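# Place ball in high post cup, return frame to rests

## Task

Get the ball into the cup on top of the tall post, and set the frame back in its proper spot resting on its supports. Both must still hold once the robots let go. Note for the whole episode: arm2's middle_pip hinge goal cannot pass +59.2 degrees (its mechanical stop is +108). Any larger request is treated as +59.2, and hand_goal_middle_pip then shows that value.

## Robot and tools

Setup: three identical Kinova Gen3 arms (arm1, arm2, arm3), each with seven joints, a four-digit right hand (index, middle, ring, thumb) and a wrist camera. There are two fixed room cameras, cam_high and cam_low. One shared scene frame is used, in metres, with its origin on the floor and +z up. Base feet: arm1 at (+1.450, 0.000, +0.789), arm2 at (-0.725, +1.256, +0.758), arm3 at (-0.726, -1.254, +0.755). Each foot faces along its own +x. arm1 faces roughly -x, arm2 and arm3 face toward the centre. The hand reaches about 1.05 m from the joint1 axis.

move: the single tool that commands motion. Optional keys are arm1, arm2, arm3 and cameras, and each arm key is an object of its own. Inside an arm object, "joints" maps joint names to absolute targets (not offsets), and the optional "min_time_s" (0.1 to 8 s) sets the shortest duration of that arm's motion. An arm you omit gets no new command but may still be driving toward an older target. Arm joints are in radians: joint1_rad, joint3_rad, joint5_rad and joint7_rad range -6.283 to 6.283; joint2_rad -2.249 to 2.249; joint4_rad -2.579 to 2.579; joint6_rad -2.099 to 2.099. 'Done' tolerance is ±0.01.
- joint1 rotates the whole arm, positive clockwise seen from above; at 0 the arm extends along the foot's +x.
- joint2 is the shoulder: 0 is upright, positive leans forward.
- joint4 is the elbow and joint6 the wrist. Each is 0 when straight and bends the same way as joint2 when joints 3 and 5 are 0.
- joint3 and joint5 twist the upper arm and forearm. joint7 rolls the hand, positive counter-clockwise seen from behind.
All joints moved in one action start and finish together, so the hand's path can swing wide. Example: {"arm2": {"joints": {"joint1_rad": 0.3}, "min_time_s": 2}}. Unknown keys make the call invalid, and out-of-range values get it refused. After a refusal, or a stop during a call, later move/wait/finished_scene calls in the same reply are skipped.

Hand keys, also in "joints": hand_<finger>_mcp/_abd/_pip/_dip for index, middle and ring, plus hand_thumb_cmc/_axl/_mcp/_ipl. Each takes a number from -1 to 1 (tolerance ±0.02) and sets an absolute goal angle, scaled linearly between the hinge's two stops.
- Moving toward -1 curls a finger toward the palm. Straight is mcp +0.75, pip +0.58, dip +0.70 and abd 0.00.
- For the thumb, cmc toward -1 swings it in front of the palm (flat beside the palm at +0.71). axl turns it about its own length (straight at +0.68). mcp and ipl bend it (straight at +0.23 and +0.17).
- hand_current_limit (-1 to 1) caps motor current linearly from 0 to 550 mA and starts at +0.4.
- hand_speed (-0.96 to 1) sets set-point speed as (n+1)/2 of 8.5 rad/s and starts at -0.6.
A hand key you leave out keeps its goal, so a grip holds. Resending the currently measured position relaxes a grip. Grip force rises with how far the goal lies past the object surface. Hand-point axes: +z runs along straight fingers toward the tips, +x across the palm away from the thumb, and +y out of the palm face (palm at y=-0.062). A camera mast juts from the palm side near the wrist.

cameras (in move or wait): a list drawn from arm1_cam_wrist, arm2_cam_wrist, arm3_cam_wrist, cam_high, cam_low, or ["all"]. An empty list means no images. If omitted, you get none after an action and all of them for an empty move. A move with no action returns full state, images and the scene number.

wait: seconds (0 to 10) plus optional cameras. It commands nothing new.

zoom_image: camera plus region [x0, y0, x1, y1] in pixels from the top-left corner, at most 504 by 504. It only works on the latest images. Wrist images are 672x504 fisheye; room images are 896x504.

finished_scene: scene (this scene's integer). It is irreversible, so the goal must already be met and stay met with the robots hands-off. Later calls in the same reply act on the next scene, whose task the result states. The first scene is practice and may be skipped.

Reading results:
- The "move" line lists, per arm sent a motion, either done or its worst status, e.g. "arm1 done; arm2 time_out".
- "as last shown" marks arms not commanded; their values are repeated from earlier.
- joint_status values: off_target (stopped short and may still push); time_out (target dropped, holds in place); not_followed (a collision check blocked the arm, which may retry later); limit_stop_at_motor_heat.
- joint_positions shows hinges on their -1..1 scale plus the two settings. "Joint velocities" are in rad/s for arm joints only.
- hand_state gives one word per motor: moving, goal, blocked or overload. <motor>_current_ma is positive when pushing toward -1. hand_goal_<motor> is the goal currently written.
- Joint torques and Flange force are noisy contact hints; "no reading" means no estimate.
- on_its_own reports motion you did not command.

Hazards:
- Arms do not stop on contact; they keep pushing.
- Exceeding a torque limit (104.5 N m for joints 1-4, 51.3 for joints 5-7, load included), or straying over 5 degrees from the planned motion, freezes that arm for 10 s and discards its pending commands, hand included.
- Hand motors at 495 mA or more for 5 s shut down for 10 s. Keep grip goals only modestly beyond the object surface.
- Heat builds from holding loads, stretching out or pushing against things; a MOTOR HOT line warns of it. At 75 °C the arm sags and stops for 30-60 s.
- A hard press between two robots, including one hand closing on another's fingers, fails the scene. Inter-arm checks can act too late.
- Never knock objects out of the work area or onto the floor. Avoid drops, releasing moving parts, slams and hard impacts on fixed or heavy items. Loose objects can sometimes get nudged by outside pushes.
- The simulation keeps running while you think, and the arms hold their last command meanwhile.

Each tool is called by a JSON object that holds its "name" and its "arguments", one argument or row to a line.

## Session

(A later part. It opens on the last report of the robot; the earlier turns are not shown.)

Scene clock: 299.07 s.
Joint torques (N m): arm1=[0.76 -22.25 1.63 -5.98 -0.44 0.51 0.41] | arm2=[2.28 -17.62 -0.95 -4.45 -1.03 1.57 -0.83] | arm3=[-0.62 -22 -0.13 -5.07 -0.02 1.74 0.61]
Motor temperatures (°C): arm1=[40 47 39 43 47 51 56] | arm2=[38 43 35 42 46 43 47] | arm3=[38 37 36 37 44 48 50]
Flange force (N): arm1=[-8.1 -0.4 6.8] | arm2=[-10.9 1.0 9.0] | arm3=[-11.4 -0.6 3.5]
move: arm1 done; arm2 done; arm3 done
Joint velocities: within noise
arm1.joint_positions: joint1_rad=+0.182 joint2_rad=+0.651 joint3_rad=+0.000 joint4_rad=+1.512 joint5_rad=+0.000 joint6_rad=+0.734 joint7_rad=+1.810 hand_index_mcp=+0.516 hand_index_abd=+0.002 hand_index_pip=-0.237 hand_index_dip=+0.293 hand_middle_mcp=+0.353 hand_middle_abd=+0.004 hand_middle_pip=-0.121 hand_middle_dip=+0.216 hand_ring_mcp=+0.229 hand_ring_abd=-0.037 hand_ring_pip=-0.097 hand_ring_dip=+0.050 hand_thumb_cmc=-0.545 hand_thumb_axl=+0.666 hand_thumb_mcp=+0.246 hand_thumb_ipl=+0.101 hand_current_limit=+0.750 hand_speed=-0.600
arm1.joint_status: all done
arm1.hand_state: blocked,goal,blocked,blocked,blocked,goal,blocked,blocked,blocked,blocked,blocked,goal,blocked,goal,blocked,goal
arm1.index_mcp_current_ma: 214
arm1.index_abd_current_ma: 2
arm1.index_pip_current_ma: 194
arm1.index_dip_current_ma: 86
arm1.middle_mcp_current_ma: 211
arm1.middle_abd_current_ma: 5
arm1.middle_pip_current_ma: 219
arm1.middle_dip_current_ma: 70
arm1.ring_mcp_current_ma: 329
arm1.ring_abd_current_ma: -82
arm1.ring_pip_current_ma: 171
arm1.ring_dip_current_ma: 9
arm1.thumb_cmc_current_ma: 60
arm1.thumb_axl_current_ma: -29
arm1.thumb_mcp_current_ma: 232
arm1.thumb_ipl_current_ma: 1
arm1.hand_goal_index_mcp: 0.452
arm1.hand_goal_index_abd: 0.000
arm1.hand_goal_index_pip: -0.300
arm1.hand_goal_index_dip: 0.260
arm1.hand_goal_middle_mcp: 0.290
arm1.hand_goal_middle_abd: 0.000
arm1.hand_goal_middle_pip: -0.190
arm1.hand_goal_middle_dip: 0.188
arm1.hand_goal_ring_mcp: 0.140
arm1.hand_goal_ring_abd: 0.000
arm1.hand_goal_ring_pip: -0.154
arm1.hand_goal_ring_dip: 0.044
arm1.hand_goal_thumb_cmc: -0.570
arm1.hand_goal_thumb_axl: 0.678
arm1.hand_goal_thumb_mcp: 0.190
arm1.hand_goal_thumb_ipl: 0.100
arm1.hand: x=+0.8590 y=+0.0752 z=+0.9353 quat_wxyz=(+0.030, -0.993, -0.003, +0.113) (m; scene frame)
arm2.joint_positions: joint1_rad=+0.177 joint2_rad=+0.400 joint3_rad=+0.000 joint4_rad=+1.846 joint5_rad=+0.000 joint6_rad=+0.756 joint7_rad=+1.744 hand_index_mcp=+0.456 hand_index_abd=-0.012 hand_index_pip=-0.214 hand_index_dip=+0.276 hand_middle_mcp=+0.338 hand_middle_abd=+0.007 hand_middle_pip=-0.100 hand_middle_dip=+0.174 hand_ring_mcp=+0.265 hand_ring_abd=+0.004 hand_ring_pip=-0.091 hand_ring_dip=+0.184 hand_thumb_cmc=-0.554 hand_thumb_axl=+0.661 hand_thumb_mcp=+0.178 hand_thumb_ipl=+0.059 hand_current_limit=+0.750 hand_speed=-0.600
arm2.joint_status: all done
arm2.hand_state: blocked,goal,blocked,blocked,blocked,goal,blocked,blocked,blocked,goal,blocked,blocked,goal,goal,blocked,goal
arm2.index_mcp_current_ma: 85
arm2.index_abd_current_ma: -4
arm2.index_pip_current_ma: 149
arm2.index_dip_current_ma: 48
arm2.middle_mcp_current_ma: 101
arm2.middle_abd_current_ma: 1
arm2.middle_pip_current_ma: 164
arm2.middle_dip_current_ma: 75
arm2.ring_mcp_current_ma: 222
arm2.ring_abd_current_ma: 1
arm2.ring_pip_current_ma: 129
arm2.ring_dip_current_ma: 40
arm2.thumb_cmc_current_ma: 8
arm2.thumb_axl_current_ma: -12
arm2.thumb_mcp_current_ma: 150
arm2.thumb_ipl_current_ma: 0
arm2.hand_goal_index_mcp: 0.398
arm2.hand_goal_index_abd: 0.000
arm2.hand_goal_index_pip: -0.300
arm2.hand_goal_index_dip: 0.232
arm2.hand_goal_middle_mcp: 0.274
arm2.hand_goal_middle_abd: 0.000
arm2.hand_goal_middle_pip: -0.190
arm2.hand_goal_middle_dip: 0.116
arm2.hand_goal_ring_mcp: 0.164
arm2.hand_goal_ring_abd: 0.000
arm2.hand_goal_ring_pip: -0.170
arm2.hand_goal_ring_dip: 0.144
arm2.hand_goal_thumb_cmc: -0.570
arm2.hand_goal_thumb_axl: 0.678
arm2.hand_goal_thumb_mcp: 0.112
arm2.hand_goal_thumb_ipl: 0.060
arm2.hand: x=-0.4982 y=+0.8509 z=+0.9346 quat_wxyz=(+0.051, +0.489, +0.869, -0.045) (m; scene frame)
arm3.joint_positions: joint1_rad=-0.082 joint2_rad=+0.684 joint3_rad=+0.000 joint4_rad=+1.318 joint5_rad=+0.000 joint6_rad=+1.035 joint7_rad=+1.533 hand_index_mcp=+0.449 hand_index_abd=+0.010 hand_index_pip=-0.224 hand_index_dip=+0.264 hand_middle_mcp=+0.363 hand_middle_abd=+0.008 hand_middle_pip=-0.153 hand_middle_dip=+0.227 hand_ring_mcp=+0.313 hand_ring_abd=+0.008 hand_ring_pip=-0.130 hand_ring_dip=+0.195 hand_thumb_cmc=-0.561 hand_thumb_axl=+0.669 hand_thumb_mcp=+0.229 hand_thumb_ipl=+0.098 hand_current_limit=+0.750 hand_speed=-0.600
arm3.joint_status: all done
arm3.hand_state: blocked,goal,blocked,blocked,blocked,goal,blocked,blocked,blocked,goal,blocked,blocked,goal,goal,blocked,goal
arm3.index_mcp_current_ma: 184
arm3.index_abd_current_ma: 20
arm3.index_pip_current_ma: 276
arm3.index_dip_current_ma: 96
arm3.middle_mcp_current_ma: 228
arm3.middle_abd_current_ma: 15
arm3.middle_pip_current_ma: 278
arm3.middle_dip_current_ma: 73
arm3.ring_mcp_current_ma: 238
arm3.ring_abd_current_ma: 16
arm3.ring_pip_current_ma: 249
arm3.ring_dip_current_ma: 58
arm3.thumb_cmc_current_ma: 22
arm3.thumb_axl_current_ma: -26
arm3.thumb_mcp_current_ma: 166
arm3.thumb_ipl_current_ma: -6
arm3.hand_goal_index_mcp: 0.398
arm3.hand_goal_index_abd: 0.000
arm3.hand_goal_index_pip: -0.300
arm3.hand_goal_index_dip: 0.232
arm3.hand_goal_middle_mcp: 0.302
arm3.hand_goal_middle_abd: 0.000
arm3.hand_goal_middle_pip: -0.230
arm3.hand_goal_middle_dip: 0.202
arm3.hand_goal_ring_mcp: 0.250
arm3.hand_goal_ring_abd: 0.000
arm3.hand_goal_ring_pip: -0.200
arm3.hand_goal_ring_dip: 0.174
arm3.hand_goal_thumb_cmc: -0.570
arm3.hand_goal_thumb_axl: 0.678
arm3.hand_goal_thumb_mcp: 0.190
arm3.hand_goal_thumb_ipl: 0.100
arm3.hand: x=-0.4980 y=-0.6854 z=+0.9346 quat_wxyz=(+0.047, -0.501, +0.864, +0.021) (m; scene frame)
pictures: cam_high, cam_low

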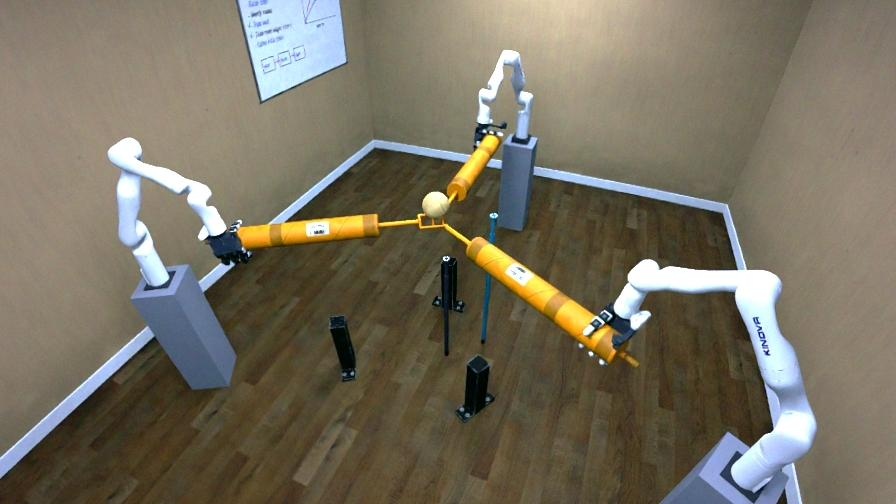

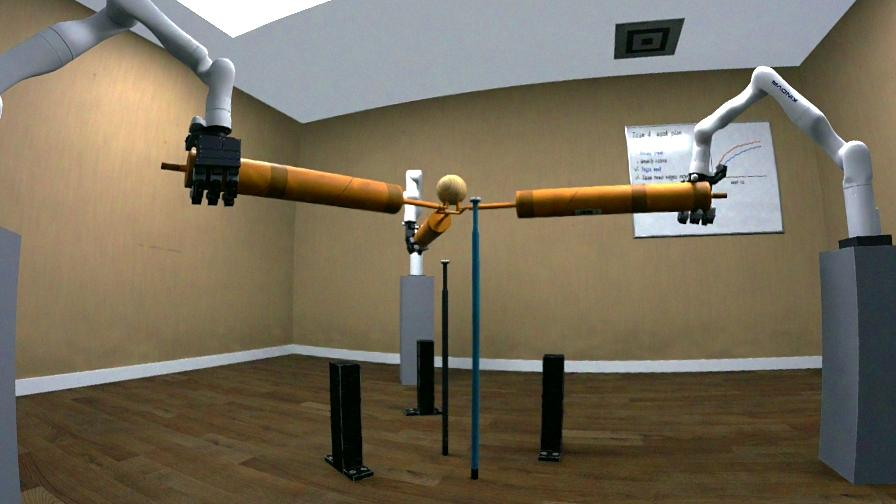

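{"name": "move", "arguments": {
  "arm1": {"joints":{"joint1_rad":0.0729,"joint2_rad":0.5240,"joint4_rad":1.7662,"joint6_rad":0.6071,"joint7_rad":1.7068},"min_time_s":2.6},
  "arm2": {"joints":{"joint1_rad":0.1439,"joint2_rad":0.5811,"joint4_rad":1.5260,"joint6_rad":0.8949,"joint7_rad":1.7167},"min_time_s":2.6},
  "arm3": {"joints":{"joint1_rad":0.0822,"joint2_rad":0.6177,"joint4_rad":1.4449,"joint6_rad":0.9742,"joint7_rad":1.7035},"min_time_s":2.6},
  "cameras": ["cam_high","cam_low"]
}}

Scene clock: 303.60 s.
Joint torques (N m): arm1=[0.31 -19.26 1.36 -5.42 -0.58 0.21 0.38] | arm2=[1.57 -21.82 -1.71 -4.94 -1.16 2.06 -0.65] | arm3=[0.5 -20.42 1.06 -4.28 0.7 2 0.65]
Motor temperatures (°C): arm1=[40 47 39 43 47 51 56] | arm2=[38 43 35 42 46 43 47] | arm3=[38 37 36 37 44 48 50]
Flange force (N): arm1=[-6.9 -0.1 6.4] | arm2=[-12.3 -0.3 9.2] | arm3=[-11.8 -0.6 3.4]
move: arm1 done; arm2 done; arm3 done
Joint velocities: within noise
arm1.joint_positions: joint1_rad=+0.073 joint2_rad=+0.524 joint3_rad=+0.000 joint4_rad=+1.766 joint5_rad=+0.000 joint6_rad=+0.607 joint7_rad=+1.707 hand_index_mcp=+0.520 hand_index_abd=+0.002 hand_index_pip=-0.237 hand_index_dip=+0.292 hand_middle_mcp=+0.355 hand_middle_abd=+0.004 hand_middle_pip=-0.122 hand_middle_dip=+0.216 hand_ring_mcp=+0.230 hand_ring_abd=-0.043 hand_ring_pip=-0.102 hand_ring_dip=+0.050 hand_thumb_cmc=-0.545 hand_thumb_axl=+0.666 hand_thumb_mcp=+0.245 hand_thumb_ipl=+0.101 hand_current_limit=+0.750 hand_speed=-0.600
arm1.joint_status: all done
arm1.hand_state: blocked,goal,blocked,blocked,blocked,goal,blocked,blocked,blocked,blocked,blocked,goal,blocked,goal,blocked,goal
arm1.index_mcp_current_ma: 231
arm1.index_abd_current_ma: 2
arm1.index_pip_current_ma: 194
arm1.index_dip_current_ma: 83
arm1.middle_mcp_current_ma: 216
arm1.middle_abd_current_ma: 4
arm1.middle_pip_current_ma: 213
arm1.middle_dip_current_ma: 68
arm1.ring_mcp_current_ma: 332
arm1.ring_abd_current_ma: -100
arm1.ring_pip_current_ma: 150
arm1.ring_dip_current_ma: 9
arm1.thumb_cmc_current_ma: 62
arm1.thumb_axl_current_ma: -29
arm1.thumb_mcp_current_ma: 228
arm1.thumb_ipl_current_ma: 1
arm1.hand_goal_index_mcp: 0.452
arm1.hand_goal_index_abd: 0.000
arm1.hand_goal_index_pip: -0.300
arm1.hand_goal_index_dip: 0.260
arm1.hand_goal_middle_mcp: 0.290
arm1.hand_goal_middle_abd: 0.000
arm1.hand_goal_middle_pip: -0.190
arm1.hand_goal_middle_dip: 0.188
arm1.hand_goal_ring_mcp: 0.140
arm1.hand_goal_ring_abd: 0.000
arm1.hand_goal_ring_pip: -0.154
arm1.hand_goal_ring_dip: 0.044
arm1.hand_goal_thumb_cmc: -0.570
arm1.hand_goal_thumb_axl: 0.678
arm1.hand_goal_thumb_mcp: 0.190
arm1.hand_goal_thumb_ipl: 0.100
arm1.hand: x=+0.9138 y=+0.0036 z=+0.9357 quat_wxyz=(+0.017, -0.993, -0.006, +0.116) (m; scene frame)
arm2.joint_positions: joint1_rad=+0.144 joint2_rad=+0.581 joint3_rad=+0.000 joint4_rad=+1.526 joint5_rad=+0.000 joint6_rad=+0.895 joint7_rad=+1.717 hand_index_mcp=+0.457 hand_index_abd=-0.008 hand_index_pip=-0.214 hand_index_dip=+0.276 hand_middle_mcp=+0.339 hand_middle_abd=+0.009 hand_middle_pip=-0.100 hand_middle_dip=+0.174 hand_ring_mcp=+0.266 hand_ring_abd=+0.006 hand_ring_pip=-0.091 hand_ring_dip=+0.184 hand_thumb_cmc=-0.553 hand_thumb_axl=+0.661 hand_thumb_mcp=+0.178 hand_thumb_ipl=+0.059 hand_current_limit=+0.750 hand_speed=-0.600
arm2.joint_status: all done
arm2.hand_state: blocked,goal,blocked,blocked,blocked,goal,blocked,blocked,blocked,goal,blocked,blocked,goal,goal,blocked,goal
arm2.index_mcp_current_ma: 86
arm2.index_abd_current_ma: -2
arm2.index_pip_current_ma: 149
arm2.index_dip_current_ma: 48
arm2.middle_mcp_current_ma: 103
arm2.middle_abd_current_ma: 2
arm2.middle_pip_current_ma: 164
arm2.middle_dip_current_ma: 75
arm2.ring_mcp_current_ma: 226
arm2.ring_abd_current_ma: 1
arm2.ring_pip_current_ma: 129
arm2.ring_dip_current_ma: 40
arm2.thumb_cmc_current_ma: 9
arm2.thumb_axl_current_ma: -12
arm2.thumb_mcp_current_ma: 150
arm2.thumb_ipl_current_ma: 0
arm2.hand_goal_index_mcp: 0.398
arm2.hand_goal_index_abd: 0.000
arm2.hand_goal_index_pip: -0.300
arm2.hand_goal_index_dip: 0.232
arm2.hand_goal_middle_mcp: 0.274
arm2.hand_goal_middle_abd: 0.000
arm2.hand_goal_middle_pip: -0.190
arm2.hand_goal_middle_dip: 0.116
arm2.hand_goal_ring_mcp: 0.164
arm2.hand_goal_ring_abd: 0.000
arm2.hand_goal_ring_pip: -0.170
arm2.hand_goal_ring_dip: 0.144
arm2.hand_goal_thumb_cmc: -0.570
arm2.hand_goal_thumb_axl: 0.678
arm2.hand_goal_thumb_mcp: 0.112
arm2.hand_goal_thumb_ipl: 0.060
arm2.hand: x=-0.4480 y=+0.7718 z=+0.9347 quat_wxyz=(+0.053, +0.487, +0.871, -0.043) (m; scene frame)
arm3.joint_positions: joint1_rad=+0.082 joint2_rad=+0.618 joint3_rad=+0.000 joint4_rad=+1.445 joint5_rad=+0.000 joint6_rad=+0.974 joint7_rad=+1.704 hand_index_mcp=+0.449 hand_index_abd=+0.015 hand_index_pip=-0.224 hand_index_dip=+0.264 hand_middle_mcp=+0.363 hand_middle_abd=+0.008 hand_middle_pip=-0.153 hand_middle_dip=+0.227 hand_ring_mcp=+0.313 hand_ring_abd=+0.007 hand_ring_pip=-0.131 hand_ring_dip=+0.197 hand_thumb_cmc=-0.562 hand_thumb_axl=+0.669 hand_thumb_mcp=+0.226 hand_thumb_ipl=+0.097 hand_current_limit=+0.750 hand_speed=-0.600
arm3.joint_status: all done
arm3.hand_state: blocked,goal,blocked,blocked,blocked,goal,blocked,blocked,blocked,goal,blocked,blocked,goal,goal,blocked,goal
arm3.index_mcp_current_ma: 184
arm3.index_abd_current_ma: 34
arm3.index_pip_current_ma: 276
arm3.index_dip_current_ma: 96
arm3.middle_mcp_current_ma: 228
arm3.middle_abd_current_ma: 14
arm3.middle_pip_current_ma: 278
arm3.middle_dip_current_ma: 73
arm3.ring_mcp_current_ma: 238
arm3.ring_abd_current_ma: 14
arm3.ring_pip_current_ma: 245
arm3.ring_dip_current_ma: 63
arm3.thumb_cmc_current_ma: 20
arm3.thumb_axl_current_ma: -26
arm3.thumb_mcp_current_ma: 150
arm3.thumb_ipl_current_ma: -7
arm3.hand_goal_index_mcp: 0.398
arm3.hand_goal_index_abd: 0.000
arm3.hand_goal_index_pip: -0.300
arm3.hand_goal_index_dip: 0.232
arm3.hand_goal_middle_mcp: 0.302
arm3.hand_goal_middle_abd: 0.000
arm3.hand_goal_middle_pip: -0.230
arm3.hand_goal_middle_dip: 0.202
arm3.hand_goal_ring_mcp: 0.250
arm3.hand_goal_ring_abd: 0.000
arm3.hand_goal_ring_pip: -0.200
arm3.hand_goal_ring_dip: 0.174
arm3.hand_goal_thumb_cmc: -0.570
arm3.hand_goal_thumb_axl: 0.678
arm3.hand_goal_thumb_mcp: 0.190
arm3.hand_goal_thumb_ipl: 0.100
arm3.hand: x=-0.4381 y=-0.7648 z=+0.9344 quat_wxyz=(+0.051, -0.504, +0.862, +0.013) (m; scene frame)
pictures: cam_high, cam_low

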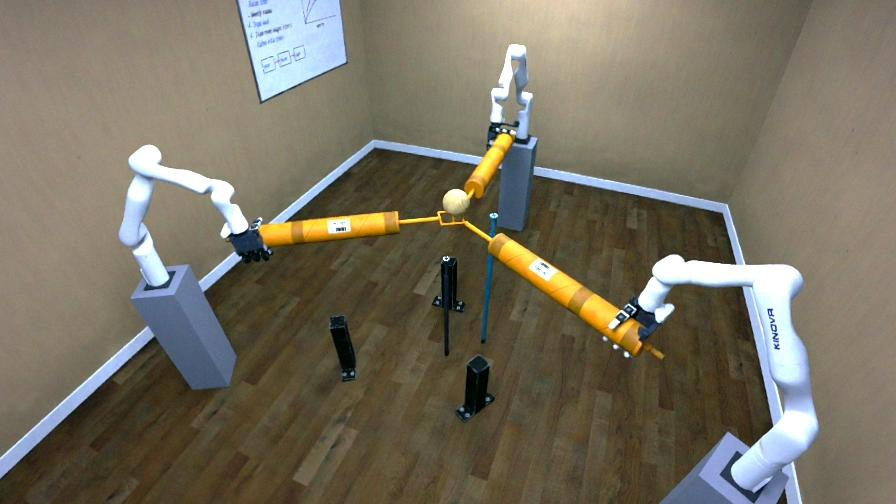

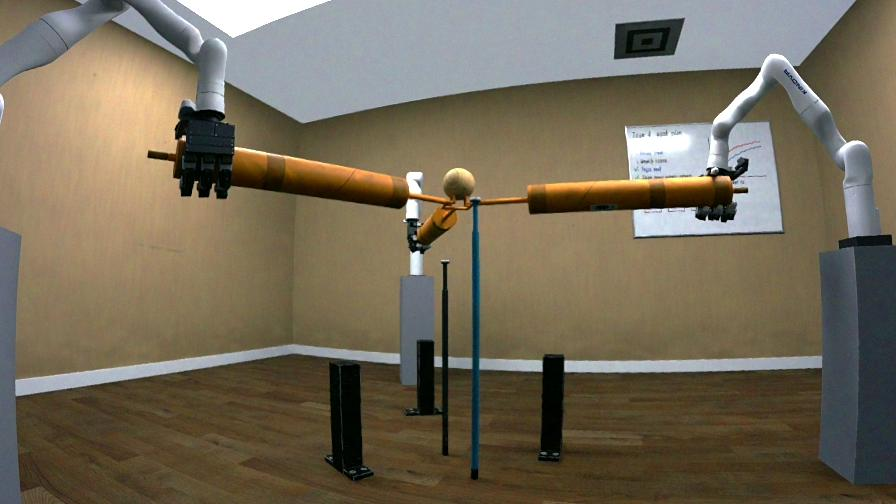

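{"name": "move", "arguments": {
  "arm1": {"joints":{"joint1_rad":-0.0676,"joint2_rad":0.4189,"joint4_rad":1.9723,"joint6_rad":0.5060,"joint7_rad":1.5725},"min_time_s":2.6},
  "arm2": {"joints":{"joint1_rad":0.1203,"joint2_rad":0.7864,"joint4_rad":1.1280,"joint6_rad":1.0875,"joint7_rad":1.6993},"min_time_s":2.6},
  "arm3": {"joints":{"joint1_rad":0.2619,"joint2_rad":0.5892,"joint4_rad":1.4986,"joint6_rad":0.9490,"joint7_rad":1.8892},"min_time_s":2.6},
  "cameras": ["cam_high","cam_low"]
}}

{"name": "zoom_image", "arguments": {
  "camera": "cam_low",
  "region": [420, 145, 520, 220]
}}

{"name": "zoom_image", "arguments": {
  "camera": "cam_high",
  "region": [430, 175, 530, 250]
}}

Scene clock: 309.73 s.
Joint torques (N m): arm1=[-0.53 -16.76 0.34 -5.24 -0.8 -0.2 0.28] | arm2=[0.61 -25.92 -2.42 -5.13 -1.28 2.87 -0.26] | arm3=[2.01 -19.74 2.61 -4.35 1.73 1.89 0.83]
Motor temperatures (°C): arm1=[40 47 39 43 47 51 56] | arm2=[38 43 35 42 46 43 47] | arm3=[38 37 36 37 44 48 50]
Flange force (N): arm1=[-5.6 -0.9 6.1] | arm2=[-16.3 -1.9 9.3] | arm3=[-11.6 0.5 3.4]
move: arm1 done; arm2 done; arm3 done
Joint velocities: within noise
arm1.joint_positions: joint1_rad=-0.068 joint2_rad=+0.419 joint3_rad=+0.000 joint4_rad=+1.972 joint5_rad=+0.000 joint6_rad=+0.506 joint7_rad=+1.572 hand_index_mcp=+0.523 hand_index_abd=+0.002 hand_index_pip=-0.237 hand_index_dip=+0.292 hand_middle_mcp=+0.358 hand_middle_abd=+0.001 hand_middle_pip=-0.122 hand_middle_dip=+0.216 hand_ring_mcp=+0.230 hand_ring_abd=-0.048 hand_ring_pip=-0.104 hand_ring_dip=+0.050 hand_thumb_cmc=-0.545 hand_thumb_axl=+0.666 hand_thumb_mcp=+0.245 hand_thumb_ipl=+0.102 hand_current_limit=+0.750 hand_speed=-0.600
arm1.joint_status: all done
arm1.hand_state: blocked,goal,blocked,blocked,blocked,goal,blocked,blocked,blocked,blocked,blocked,goal,blocked,goal,blocked,goal
arm1.index_mcp_current_ma: 246
arm1.index_abd_current_ma: 2
arm1.index_pip_current_ma: 194
arm1.index_dip_current_ma: 83
arm1.middle_mcp_current_ma: 230
arm1.middle_abd_current_ma: 1
arm1.middle_pip_current_ma: 213
arm1.middle_dip_current_ma: 68
arm1.ring_mcp_current_ma: 332
arm1.ring_abd_current_ma: -114
arm1.ring_pip_current_ma: 143
arm1.ring_dip_current_ma: 10
arm1.thumb_cmc_current_ma: 60
arm1.thumb_axl_current_ma: -29
arm1.thumb_mcp_current_ma: 228
arm1.thumb_ipl_current_ma: 4
arm1.hand_goal_index_mcp: 0.452
arm1.hand_goal_index_abd: 0.000
arm1.hand_goal_index_pip: -0.300
arm1.hand_goal_index_dip: 0.260
arm1.hand_goal_middle_mcp: 0.290
arm1.hand_goal_middle_abd: 0.000
arm1.hand_goal_middle_pip: -0.190
arm1.hand_goal_middle_dip: 0.188
arm1.hand_goal_ring_mcp: 0.140
arm1.hand_goal_ring_abd: 0.000
arm1.hand_goal_ring_pip: -0.154
arm1.hand_goal_ring_dip: 0.044
arm1.hand_goal_thumb_cmc: -0.570
arm1.hand_goal_thumb_axl: 0.678
arm1.hand_goal_thumb_mcp: 0.190
arm1.hand_goal_thumb_ipl: 0.100
arm1.hand: x=+0.9686 y=-0.0682 z=+0.9362 quat_wxyz=(+0.000, -0.993, -0.009, +0.117) (m; scene frame)
arm2.joint_positions: joint1_rad=+0.120 joint2_rad=+0.786 joint3_rad=+0.000 joint4_rad=+1.128 joint5_rad=+0.000 joint6_rad=+1.088 joint7_rad=+1.699 hand_index_mcp=+0.458 hand_index_abd=-0.002 hand_index_pip=-0.214 hand_index_dip=+0.276 hand_middle_mcp=+0.340 hand_middle_abd=+0.016 hand_middle_pip=-0.100 hand_middle_dip=+0.174 hand_ring_mcp=+0.267 hand_ring_abd=+0.012 hand_ring_pip=-0.091 hand_ring_dip=+0.184 hand_thumb_cmc=-0.550 hand_thumb_axl=+0.661 hand_thumb_mcp=+0.178 hand_thumb_ipl=+0.059 hand_current_limit=+0.750 hand_speed=-0.600
arm2.joint_status: all done
arm2.hand_state: blocked,goal,blocked,blocked,blocked,goal,blocked,blocked,blocked,goal,blocked,blocked,blocked,goal,blocked,goal
arm2.index_mcp_current_ma: 90
arm2.index_abd_current_ma: 0
arm2.index_pip_current_ma: 149
arm2.index_dip_current_ma: 48
arm2.middle_mcp_current_ma: 106
arm2.middle_abd_current_ma: 6
arm2.middle_pip_current_ma: 164
arm2.middle_dip_current_ma: 75
arm2.ring_mcp_current_ma: 230
arm2.ring_abd_current_ma: 4
arm2.ring_pip_current_ma: 129
arm2.ring_dip_current_ma: 40
arm2.thumb_cmc_current_ma: 12
arm2.thumb_axl_current_ma: -12
arm2.thumb_mcp_current_ma: 150
arm2.thumb_ipl_current_ma: 0
arm2.hand_goal_index_mcp: 0.398
arm2.hand_goal_index_abd: 0.000
arm2.hand_goal_index_pip: -0.300
arm2.hand_goal_index_dip: 0.232
arm2.hand_goal_middle_mcp: 0.274
arm2.hand_goal_middle_abd: 0.000
arm2.hand_goal_middle_pip: -0.190
arm2.hand_goal_middle_dip: 0.116
arm2.hand_goal_ring_mcp: 0.164
arm2.hand_goal_ring_abd: 0.000
arm2.hand_goal_ring_pip: -0.170
arm2.hand_goal_ring_dip: 0.144
arm2.hand_goal_thumb_cmc: -0.570
arm2.hand_goal_thumb_axl: 0.678
arm2.hand_goal_thumb_mcp: 0.112
arm2.hand_goal_thumb_ipl: 0.060
arm2.hand: x=-0.3977 y=+0.6927 z=+0.9348 quat_wxyz=(+0.053, +0.484, +0.872, -0.042) (m; scene frame)
arm3.joint_positions: joint1_rad=+0.262 joint2_rad=+0.589 joint3_rad=+0.000 joint4_rad=+1.499 joint5_rad=+0.000 joint6_rad=+0.949 joint7_rad=+1.889 hand_index_mcp=+0.449 hand_index_abd=+0.011 hand_index_pip=-0.224 hand_index_dip=+0.264 hand_middle_mcp=+0.363 hand_middle_abd=+0.009 hand_middle_pip=-0.153 hand_middle_dip=+0.227 hand_ring_mcp=+0.313 hand_ring_abd=+0.014 hand_ring_pip=-0.131 hand_ring_dip=+0.197 hand_thumb_cmc=-0.561 hand_thumb_axl=+0.669 hand_thumb_mcp=+0.224 hand_thumb_ipl=+0.097 hand_current_limit=+0.750 hand_speed=-0.600
arm3.joint_status: all done
arm3.hand_state: blocked,goal,blocked,blocked,blocked,goal,blocked,blocked,blocked,goal,blocked,blocked,goal,goal,blocked,goal
arm3.index_mcp_current_ma: 184
arm3.index_abd_current_ma: 24
arm3.index_pip_current_ma: 276
arm3.index_dip_current_ma: 96
arm3.middle_mcp_current_ma: 227
arm3.middle_abd_current_ma: 17
arm3.middle_pip_current_ma: 278
arm3.middle_dip_current_ma: 73
arm3.ring_mcp_current_ma: 238
arm3.ring_abd_current_ma: 31
arm3.ring_pip_current_ma: 245
arm3.ring_dip_current_ma: 66
arm3.thumb_cmc_current_ma: 21
arm3.thumb_axl_current_ma: -26
arm3.thumb_mcp_current_ma: 141
arm3.thumb_ipl_current_ma: -7
arm3.hand_goal_index_mcp: 0.398
arm3.hand_goal_index_abd: 0.000
arm3.hand_goal_index_pip: -0.300
arm3.hand_goal_index_dip: 0.232
arm3.hand_goal_middle_mcp: 0.302
arm3.hand_goal_middle_abd: 0.000
arm3.hand_goal_middle_pip: -0.230
arm3.hand_goal_middle_dip: 0.202
arm3.hand_goal_ring_mcp: 0.250
arm3.hand_goal_ring_abd: 0.000
arm3.hand_goal_ring_pip: -0.200
arm3.hand_goal_ring_dip: 0.174
arm3.hand_goal_thumb_cmc: -0.570
arm3.hand_goal_thumb_axl: 0.678
arm3.hand_goal_thumb_mcp: 0.190
arm3.hand_goal_thumb_ipl: 0.100
arm3.hand: x=-0.3781 y=-0.8443 z=+0.9340 quat_wxyz=(+0.054, -0.506, +0.861, +0.004) (m; scene frame)
pictures: cam_high, cam_low

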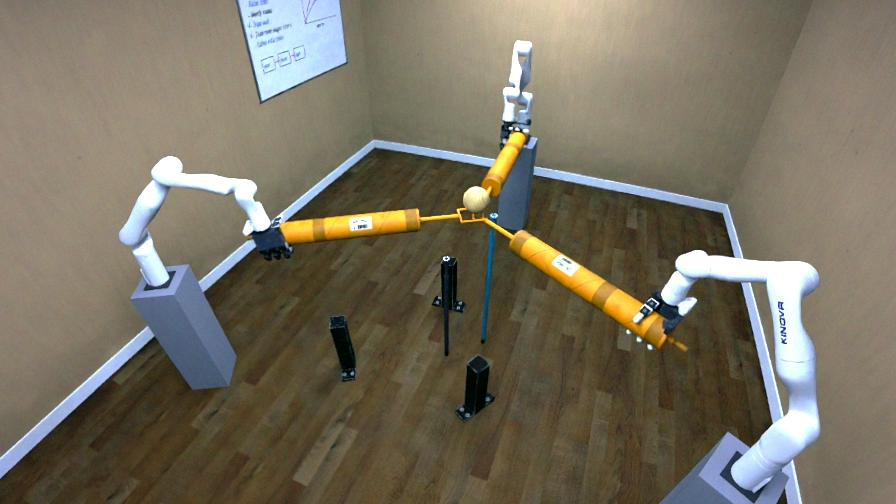

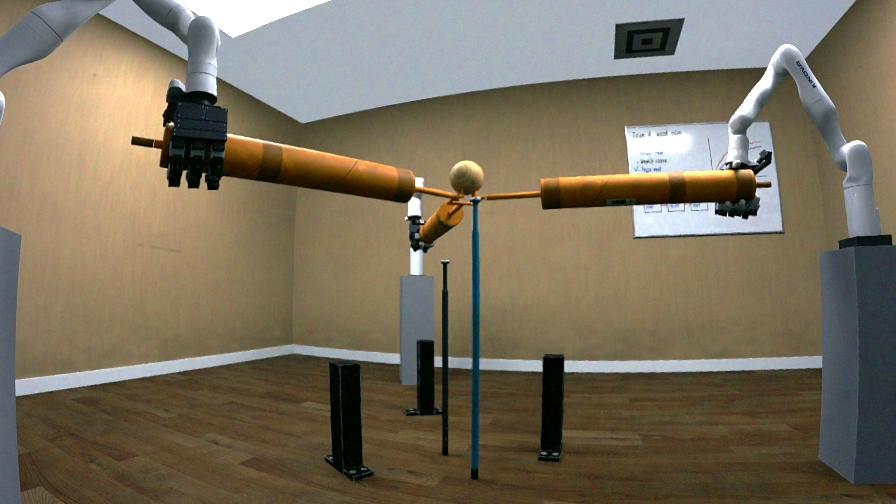

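Scaled by 5.040 from the camera's 896x504 image, which has a finer 1280x720 frame.

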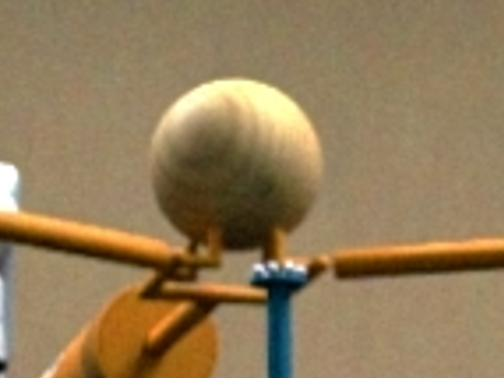

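Scaled by 5.040 from the camera's 896x504 image, which has a finer 1280x720 frame.

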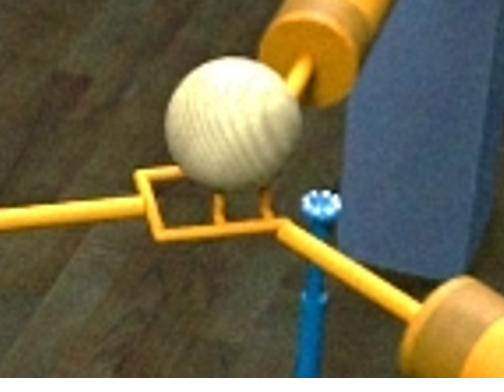

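{"name": "move", "arguments": {
  "arm1": {"joints":{"joint1_rad":-0.1518,"joint2_rad":0.3747,"joint4_rad":2.0585,"joint6_rad":0.4641,"joint7_rad":1.4913},"min_time_s":2.0},
  "arm2": {"joints":{"joint1_rad":0.1109,"joint2_rad":0.9132,"joint4_rad":0.8682,"joint6_rad":1.2205,"joint7_rad":1.6930},"min_time_s":2.0},
  "arm3": {"joints":{"joint1_rad":0.3542,"joint2_rad":0.5890,"joint4_rad":1.4992,"joint6_rad":0.9486,"joint7_rad":1.9846},"min_time_s":2.0},
  "cameras": ["cam_high","cam_low"]
}}

{"name": "zoom_image", "arguments": {
  "camera": "cam_low",
  "region": [420, 135, 520, 210]
}}

{"name": "zoom_image", "arguments": {
  "camera": "cam_high",
  "region": [440, 170, 540, 245]
}}

Scene clock: 316.37 s.
Joint torques (N m): arm1=[-1.15 -15.75 -0.29 -5.83 -1.16 -0.76 0.15] | arm2=[0.74 -28.21 -2.37 -5.5 -1.32 3.29 -0.23] | arm3=[2.99 -19.98 3.76 -5.74 2.29 0.99 0.65]
Motor temperatures (°C): arm1=[40 47 39 43 47 51 56] | arm2=[38 43 35 42 46 43 47] | arm3=[38 37 36 37 44 48 50]
Flange force (N): arm1=[-4.1 -2.2 5.3] | arm2=[-19.7 -2.1 9.5] | arm3=[-9.3 2.1 3.0]
move: arm1 done; arm2 done; arm3 done
Joint velocities: within noise
arm1.joint_positions: joint1_rad=-0.152 joint2_rad=+0.375 joint3_rad=+0.000 joint4_rad=+2.058 joint5_rad=+0.000 joint6_rad=+0.464 joint7_rad=+1.491 hand_index_mcp=+0.524 hand_index_abd=+0.000 hand_index_pip=-0.237 hand_index_dip=+0.292 hand_middle_mcp=+0.360 hand_middle_abd=-0.001 hand_middle_pip=-0.122 hand_middle_dip=+0.216 hand_ring_mcp=+0.230 hand_ring_abd=-0.047 hand_ring_pip=-0.104 hand_ring_dip=+0.051 hand_thumb_cmc=-0.545 hand_thumb_axl=+0.666 hand_thumb_mcp=+0.245 hand_thumb_ipl=+0.103 hand_current_limit=+0.750 hand_speed=-0.600
arm1.joint_status: all done
arm1.hand_state: blocked,goal,blocked,blocked,blocked,goal,blocked,blocked,blocked,blocked,blocked,goal,blocked,goal,blocked,goal
arm1.index_mcp_current_ma: 248
arm1.index_abd_current_ma: 0
arm1.index_pip_current_ma: 194
arm1.index_dip_current_ma: 83
arm1.middle_mcp_current_ma: 238
arm1.middle_abd_current_ma: -1
arm1.middle_pip_current_ma: 213
arm1.middle_dip_current_ma: 68
arm1.ring_mcp_current_ma: 332
arm1.ring_abd_current_ma: -113
arm1.ring_pip_current_ma: 143
arm1.ring_dip_current_ma: 11
arm1.thumb_cmc_current_ma: 61
arm1.thumb_axl_current_ma: -29
arm1.thumb_mcp_current_ma: 228
arm1.thumb_ipl_current_ma: 6
arm1.hand_goal_index_mcp: 0.452
arm1.hand_goal_index_abd: 0.000
arm1.hand_goal_index_pip: -0.300
arm1.hand_goal_index_dip: 0.260
arm1.hand_goal_middle_mcp: 0.290
arm1.hand_goal_middle_abd: 0.000
arm1.hand_goal_middle_pip: -0.190
arm1.hand_goal_middle_dip: 0.188
arm1.hand_goal_ring_mcp: 0.140
arm1.hand_goal_ring_abd: 0.000
arm1.hand_goal_ring_pip: -0.154
arm1.hand_goal_ring_dip: 0.044
arm1.hand_goal_thumb_cmc: -0.570
arm1.hand_goal_thumb_axl: 0.678
arm1.hand_goal_thumb_mcp: 0.190
arm1.hand_goal_thumb_ipl: 0.100
arm1.hand: x=+0.9961 y=-0.1041 z=+0.9365 quat_wxyz=(-0.010, -0.993, -0.010, +0.116) (m; scene frame)
arm2.joint_positions: joint1_rad=+0.111 joint2_rad=+0.913 joint3_rad=+0.000 joint4_rad=+0.868 joint5_rad=+0.000 joint6_rad=+1.220 joint7_rad=+1.693 hand_index_mcp=+0.458 hand_index_abd=-0.001 hand_index_pip=-0.214 hand_index_dip=+0.276 hand_middle_mcp=+0.340 hand_middle_abd=+0.017 hand_middle_pip=-0.100 hand_middle_dip=+0.174 hand_ring_mcp=+0.267 hand_ring_abd=+0.013 hand_ring_pip=-0.091 hand_ring_dip=+0.184 hand_thumb_cmc=-0.550 hand_thumb_axl=+0.661 hand_thumb_mcp=+0.178 hand_thumb_ipl=+0.059 hand_current_limit=+0.750 hand_speed=-0.600
arm2.joint_status: all done
arm2.hand_state: blocked,goal,blocked,blocked,blocked,goal,blocked,blocked,blocked,goal,blocked,blocked,blocked,goal,blocked,goal
arm2.index_mcp_current_ma: 90
arm2.index_abd_current_ma: 0
arm2.index_pip_current_ma: 149
arm2.index_dip_current_ma: 47
arm2.middle_mcp_current_ma: 107
arm2.middle_abd_current_ma: 7
arm2.middle_pip_current_ma: 164
arm2.middle_dip_current_ma: 75
arm2.ring_mcp_current_ma: 231
arm2.ring_abd_current_ma: 5
arm2.ring_pip_current_ma: 129
arm2.ring_dip_current_ma: 40
arm2.thumb_cmc_current_ma: 12
arm2.thumb_axl_current_ma: -12
arm2.thumb_mcp_current_ma: 150
arm2.thumb_ipl_current_ma: 0
arm2.hand_goal_index_mcp: 0.398
arm2.hand_goal_index_abd: 0.000
arm2.hand_goal_index_pip: -0.300
arm2.hand_goal_index_dip: 0.232
arm2.hand_goal_middle_mcp: 0.274
arm2.hand_goal_middle_abd: 0.000
arm2.hand_goal_middle_pip: -0.190
arm2.hand_goal_middle_dip: 0.116
arm2.hand_goal_ring_mcp: 0.164
arm2.hand_goal_ring_abd: 0.000
arm2.hand_goal_ring_pip: -0.170
arm2.hand_goal_ring_dip: 0.144
arm2.hand_goal_thumb_cmc: -0.570
arm2.hand_goal_thumb_axl: 0.678
arm2.hand_goal_thumb_mcp: 0.112
arm2.hand_goal_thumb_ipl: 0.060
arm2.hand: x=-0.3725 y=+0.6530 z=+0.9348 quat_wxyz=(+0.054, +0.483, +0.873, -0.042) (m; scene frame)
arm3.joint_positions: joint1_rad=+0.354 joint2_rad=+0.589 joint3_rad=+0.000 joint4_rad=+1.499 joint5_rad=+0.000 joint6_rad=+0.949 joint7_rad=+1.985 hand_index_mcp=+0.449 hand_index_abd=+0.008 hand_index_pip=-0.224 hand_index_dip=+0.264 hand_middle_mcp=+0.363 hand_middle_abd=+0.006 hand_middle_pip=-0.153 hand_middle_dip=+0.227 hand_ring_mcp=+0.313 hand_ring_abd=+0.011 hand_ring_pip=-0.131 hand_ring_dip=+0.200 hand_thumb_cmc=-0.567 hand_thumb_axl=+0.669 hand_thumb_mcp=+0.222 hand_thumb_ipl=+0.097 hand_current_limit=+0.750 hand_speed=-0.600
arm3.joint_status: all done
arm3.hand_state: blocked,goal,blocked,blocked,blocked,goal,blocked,blocked,blocked,goal,blocked,blocked,goal,goal,blocked,goal
arm3.index_mcp_current_ma: 184
arm3.index_abd_current_ma: 15
arm3.index_pip_current_ma: 276
arm3.index_dip_current_ma: 96
arm3.middle_mcp_current_ma: 227
arm3.middle_abd_current_ma: 10
arm3.middle_pip_current_ma: 278
arm3.middle_dip_current_ma: 73
arm3.ring_mcp_current_ma: 238
arm3.ring_abd_current_ma: 22
arm3.ring_pip_current_ma: 245
arm3.ring_dip_current_ma: 76
arm3.thumb_cmc_current_ma: 6
arm3.thumb_axl_current_ma: -26
arm3.thumb_mcp_current_ma: 132
arm3.thumb_ipl_current_ma: -7
arm3.hand_goal_index_mcp: 0.398
arm3.hand_goal_index_abd: 0.000
arm3.hand_goal_index_pip: -0.300
arm3.hand_goal_index_dip: 0.232
arm3.hand_goal_middle_mcp: 0.302
arm3.hand_goal_middle_abd: 0.000
arm3.hand_goal_middle_pip: -0.230
arm3.hand_goal_middle_dip: 0.202
arm3.hand_goal_ring_mcp: 0.250
arm3.hand_goal_ring_abd: 0.000
arm3.hand_goal_ring_pip: -0.200
arm3.hand_goal_ring_dip: 0.174
arm3.hand_goal_thumb_cmc: -0.570
arm3.hand_goal_thumb_axl: 0.678
arm3.hand_goal_thumb_mcp: 0.190
arm3.hand_goal_thumb_ipl: 0.100
arm3.hand: x=-0.3482 y=-0.8841 z=+0.9338 quat_wxyz=(+0.054, -0.507, +0.860, -0.001) (m; scene frame)
pictures: cam_high, cam_low

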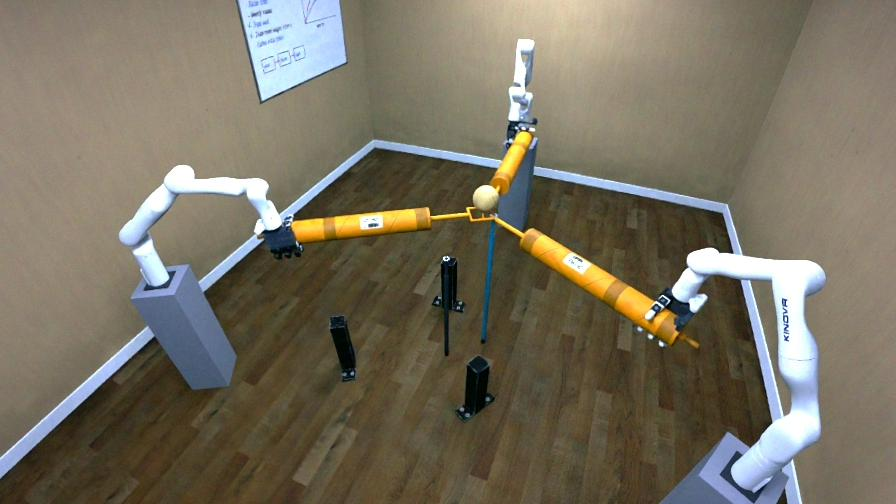

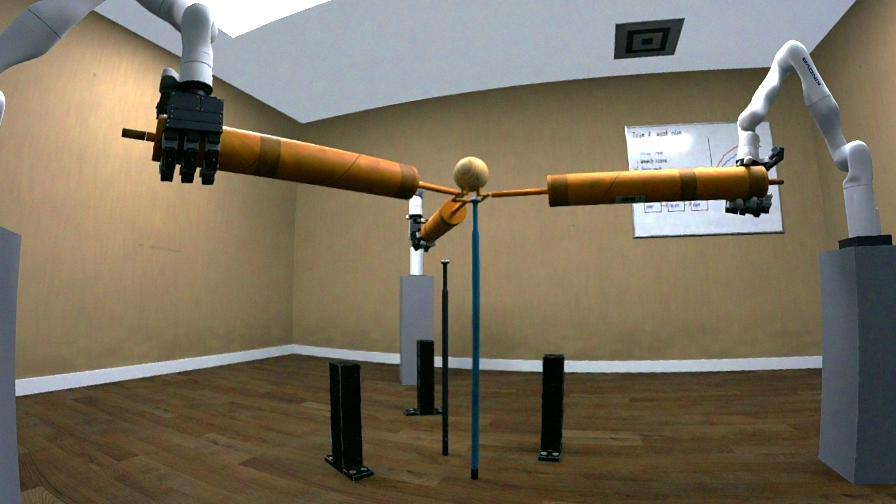

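Scaled by 5.040 from the camera's 896x504 image, which has a finer 1280x720 frame.

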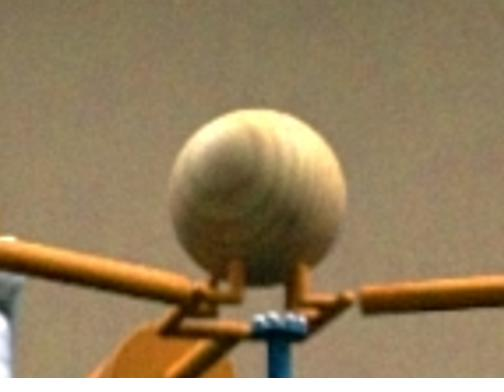

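Scaled by 5.040 from the camera's 896x504 image, which has a finer 1280x720 frame.

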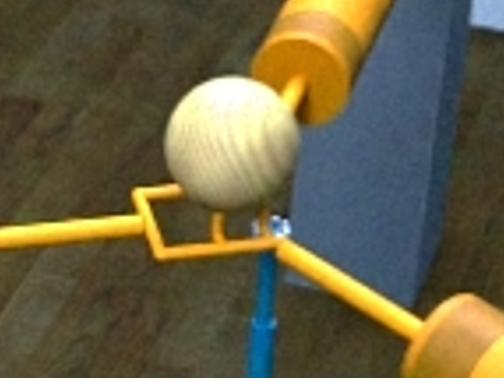

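{"name": "move", "arguments": {
  "arm1": {"joints":{"joint1_rad":-0.2407,"joint2_rad":0.3463,"joint4_rad":2.1159,"joint6_rad":0.4351,"joint7_rad":1.4055},"min_time_s":2.2},
  "arm2": {"joints":{"joint1_rad":0.1094,"joint2_rad":1.0716,"joint4_rad":0.5303,"joint6_rad":1.4001,"joint7_rad":1.6945},"min_time_s":2.2},
  "arm3": {"joints":{"joint1_rad":0.4384,"joint2_rad":0.5890,"joint4_rad":1.4996,"joint6_rad":0.9483,"joint7_rad":2.0719},"min_time_s":2.2},
  "cameras": ["cam_high","cam_low"]
}}

{"name": "zoom_image", "arguments": {
  "camera": "cam_low",
  "region": [425, 135, 525, 210]
}}

{"name": "zoom_image", "arguments": {
  "camera": "cam_high",
  "region": [440, 170, 540, 245]
}}

Scene clock: 327.07 s.
Joint torques (N m): arm1=[-1.65 -15.36 -0.7 -6.54 -1.31 -1.27 0.08] | arm2=[0.98 -30.13 -1.96 -6.16 -1.13 3.61 -0.08] | arm3=[3.37 -20.08 4.12 -6.83 2.26 0.32 0.45]
Motor temperatures (°C): arm1=[40 47 39 42 47 51 56] | arm2=[38 43 35 42 46 43 47] | arm3=[38 37 36 37 44 48 50]
Flange force (N): arm1=[-2.9 -3.6 5.3] | arm2=no reading | arm3=[-7.3 3.0 2.7]
move: arm1 done; arm2 done; arm3 done
Joint velocities: within noise
arm1.joint_positions: joint1_rad=-0.241 joint2_rad=+0.346 joint3_rad=+0.000 joint4_rad=+2.116 joint5_rad=+0.000 joint6_rad=+0.435 joint7_rad=+1.406 hand_index_mcp=+0.524 hand_index_abd=-0.005 hand_index_pip=-0.237 hand_index_dip=+0.292 hand_middle_mcp=+0.361 hand_middle_abd=-0.005 hand_middle_pip=-0.122 hand_middle_dip=+0.216 hand_ring_mcp=+0.230 hand_ring_abd=-0.047 hand_ring_pip=-0.104 hand_ring_dip=+0.051 hand_thumb_cmc=-0.545 hand_thumb_axl=+0.666 hand_thumb_mcp=+0.244 hand_thumb_ipl=+0.104 hand_current_limit=+0.750 hand_speed=-0.600
arm1.joint_status: all done
arm1.hand_state: blocked,goal,blocked,blocked,blocked,goal,blocked,blocked,blocked,blocked,blocked,goal,blocked,goal,blocked,goal
arm1.index_mcp_current_ma: 248
arm1.index_abd_current_ma: -6
arm1.index_pip_current_ma: 194
arm1.index_dip_current_ma: 83
arm1.middle_mcp_current_ma: 244
arm1.middle_abd_current_ma: -6
arm1.middle_pip_current_ma: 213
arm1.middle_dip_current_ma: 68
arm1.ring_mcp_current_ma: 332
arm1.ring_abd_current_ma: -113
arm1.ring_pip_current_ma: 143
arm1.ring_dip_current_ma: 12
arm1.thumb_cmc_current_ma: 62
arm1.thumb_axl_current_ma: -29
arm1.thumb_mcp_current_ma: 224
arm1.thumb_ipl_current_ma: 7
arm1.hand_goal_index_mcp: 0.452
arm1.hand_goal_index_abd: 0.000
arm1.hand_goal_index_pip: -0.300
arm1.hand_goal_index_dip: 0.260
arm1.hand_goal_middle_mcp: 0.290
arm1.hand_goal_middle_abd: 0.000
arm1.hand_goal_middle_pip: -0.190
arm1.hand_goal_middle_dip: 0.188
arm1.hand_goal_ring_mcp: 0.140
arm1.hand_goal_ring_abd: 0.000
arm1.hand_goal_ring_pip: -0.154
arm1.hand_goal_ring_dip: 0.044
arm1.hand_goal_thumb_cmc: -0.570
arm1.hand_goal_thumb_axl: 0.678
arm1.hand_goal_thumb_mcp: 0.190
arm1.hand_goal_thumb_ipl: 0.100
arm1.hand: x=+1.0178 y=-0.1389 z=+0.9367 quat_wxyz=(-0.020, -0.993, -0.012, +0.115) (m; scene frame)
arm2.joint_positions: joint1_rad=+0.109 joint2_rad=+1.072 joint3_rad=+0.000 joint4_rad=+0.530 joint5_rad=+0.000 joint6_rad=+1.400 joint7_rad=+1.695 hand_index_mcp=+0.458 hand_index_abd=+0.000 hand_index_pip=-0.214 hand_index_dip=+0.276 hand_middle_mcp=+0.340 hand_middle_abd=+0.020 hand_middle_pip=-0.100 hand_middle_dip=+0.174 hand_ring_mcp=+0.268 hand_ring_abd=+0.015 hand_ring_pip=-0.091 hand_ring_dip=+0.184 hand_thumb_cmc=-0.549 hand_thumb_axl=+0.661 hand_thumb_mcp=+0.178 hand_thumb_ipl=+0.059 hand_current_limit=+0.750 hand_speed=-0.600
arm2.joint_status: all done
arm2.hand_state: blocked,goal,blocked,blocked,blocked,goal,blocked,blocked,blocked,goal,blocked,blocked,blocked,goal,blocked,goal
arm2.index_mcp_current_ma: 90
arm2.index_abd_current_ma: 0
arm2.index_pip_current_ma: 149
arm2.index_dip_current_ma: 47
arm2.middle_mcp_current_ma: 107
arm2.middle_abd_current_ma: 9
arm2.middle_pip_current_ma: 164
arm2.middle_dip_current_ma: 75
arm2.ring_mcp_current_ma: 232
arm2.ring_abd_current_ma: 6
arm2.ring_pip_current_ma: 129
arm2.ring_dip_current_ma: 40
arm2.thumb_cmc_current_ma: 13
arm2.thumb_axl_current_ma: -12
arm2.thumb_mcp_current_ma: 150
arm2.thumb_ipl_current_ma: 0
arm2.hand_goal_index_mcp: 0.398
arm2.hand_goal_index_abd: 0.000
arm2.hand_goal_index_pip: -0.300
arm2.hand_goal_index_dip: 0.232
arm2.hand_goal_middle_mcp: 0.274
arm2.hand_goal_middle_abd: 0.000
arm2.hand_goal_middle_pip: -0.190
arm2.hand_goal_middle_dip: 0.116
arm2.hand_goal_ring_mcp: 0.164
arm2.hand_goal_ring_abd: 0.000
arm2.hand_goal_ring_pip: -0.170
arm2.hand_goal_ring_dip: 0.144
arm2.hand_goal_thumb_cmc: -0.570
arm2.hand_goal_thumb_axl: 0.678
arm2.hand_goal_thumb_mcp: 0.112
arm2.hand_goal_thumb_ipl: 0.060
arm2.hand: x=-0.3532 y=+0.6147 z=+0.9348 quat_wxyz=(+0.054, +0.481, +0.874, -0.042) (m; scene frame)
arm3.joint_positions: joint1_rad=+0.438 joint2_rad=+0.589 joint3_rad=+0.000 joint4_rad=+1.500 joint5_rad=+0.000 joint6_rad=+0.948 joint7_rad=+2.072 hand_index_mcp=+0.449 hand_index_abd=+0.005 hand_index_pip=-0.224 hand_index_dip=+0.264 hand_middle_mcp=+0.363 hand_middle_abd=+0.003 hand_middle_pip=-0.153 hand_middle_dip=+0.227 hand_ring_mcp=+0.313 hand_ring_abd=+0.008 hand_ring_pip=-0.131 hand_ring_dip=+0.201 hand_thumb_cmc=-0.568 hand_thumb_axl=+0.669 hand_thumb_mcp=+0.221 hand_thumb_ipl=+0.097 hand_current_limit=+0.750 hand_speed=-0.600
arm3.joint_status: all done
arm3.hand_state: blocked,goal,blocked,blocked,blocked,goal,blocked,blocked,blocked,goal,blocked,blocked,goal,goal,blocked,goal
arm3.index_mcp_current_ma: 184
arm3.index_abd_current_ma: 9
arm3.index_pip_current_ma: 276
arm3.index_dip_current_ma: 96
arm3.middle_mcp_current_ma: 227
arm3.middle_abd_current_ma: 4
arm3.middle_pip_current_ma: 278
arm3.middle_dip_current_ma: 73
arm3.ring_mcp_current_ma: 238
arm3.ring_abd_current_ma: 15
arm3.ring_pip_current_ma: 245
arm3.ring_dip_current_ma: 79
arm3.thumb_cmc_current_ma: 4
arm3.thumb_axl_current_ma: -26
arm3.thumb_mcp_current_ma: 128
arm3.thumb_ipl_current_ma: -7
arm3.hand_goal_index_mcp: 0.398
arm3.hand_goal_index_abd: 0.000
arm3.hand_goal_index_pip: -0.300
arm3.hand_goal_index_dip: 0.232
arm3.hand_goal_middle_mcp: 0.302
arm3.hand_goal_middle_abd: 0.000
arm3.hand_goal_middle_pip: -0.230
arm3.hand_goal_middle_dip: 0.202
arm3.hand_goal_ring_mcp: 0.250
arm3.hand_goal_ring_abd: 0.000
arm3.hand_goal_ring_pip: -0.200
arm3.hand_goal_ring_dip: 0.174
arm3.hand_goal_thumb_cmc: -0.570
arm3.hand_goal_thumb_axl: 0.678
arm3.hand_goal_thumb_mcp: 0.190
arm3.hand_goal_thumb_ipl: 0.100
arm3.hand: x=-0.3242 y=-0.9227 z=+0.9336 quat_wxyz=(+0.055, -0.509, +0.859, -0.006) (m; scene frame)
pictures: cam_high, cam_low

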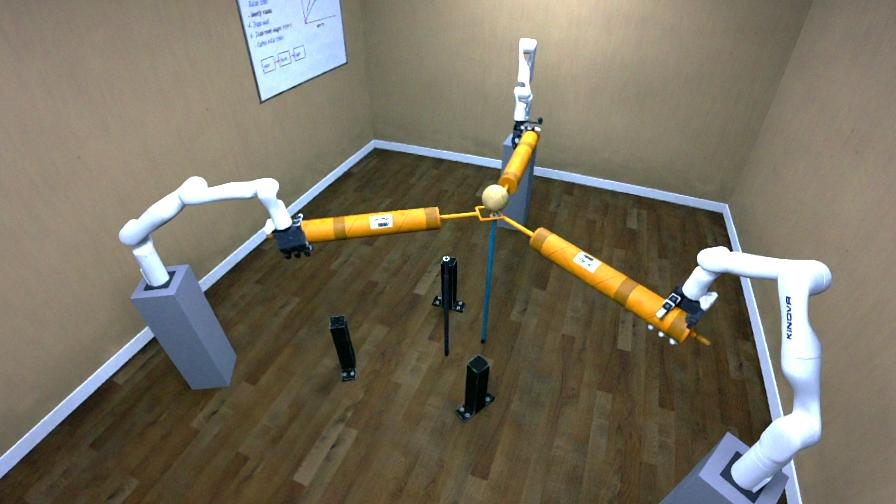

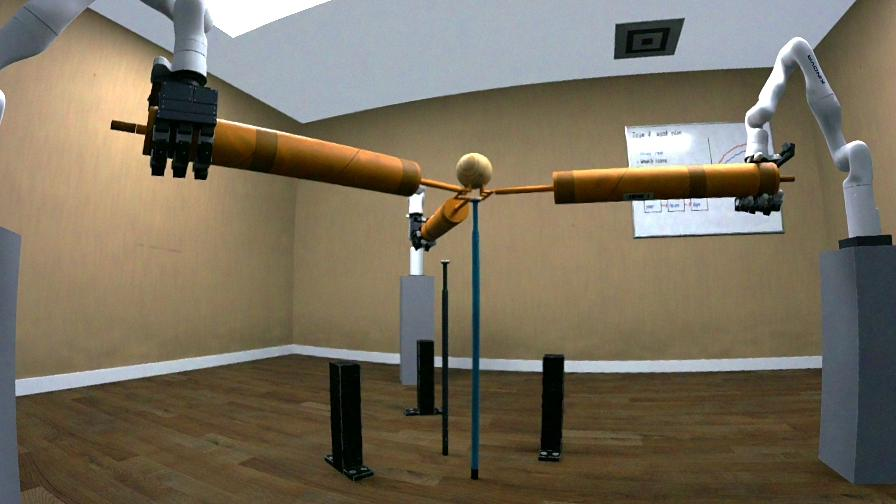

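Scaled by 5.040 from the camera's 896x504 image, which has a finer 1280x720 frame.

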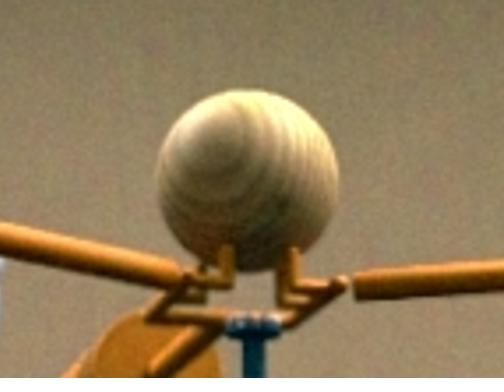

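Scaled by 5.040 from the camera's 896x504 image, which has a finer 1280x720 frame.

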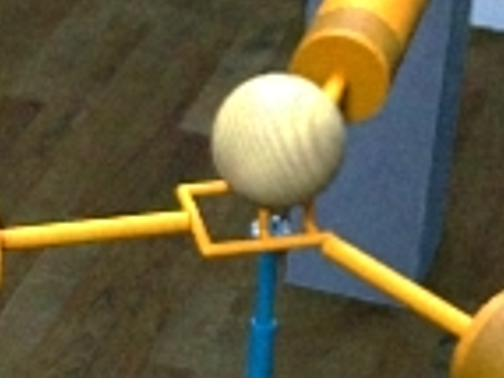

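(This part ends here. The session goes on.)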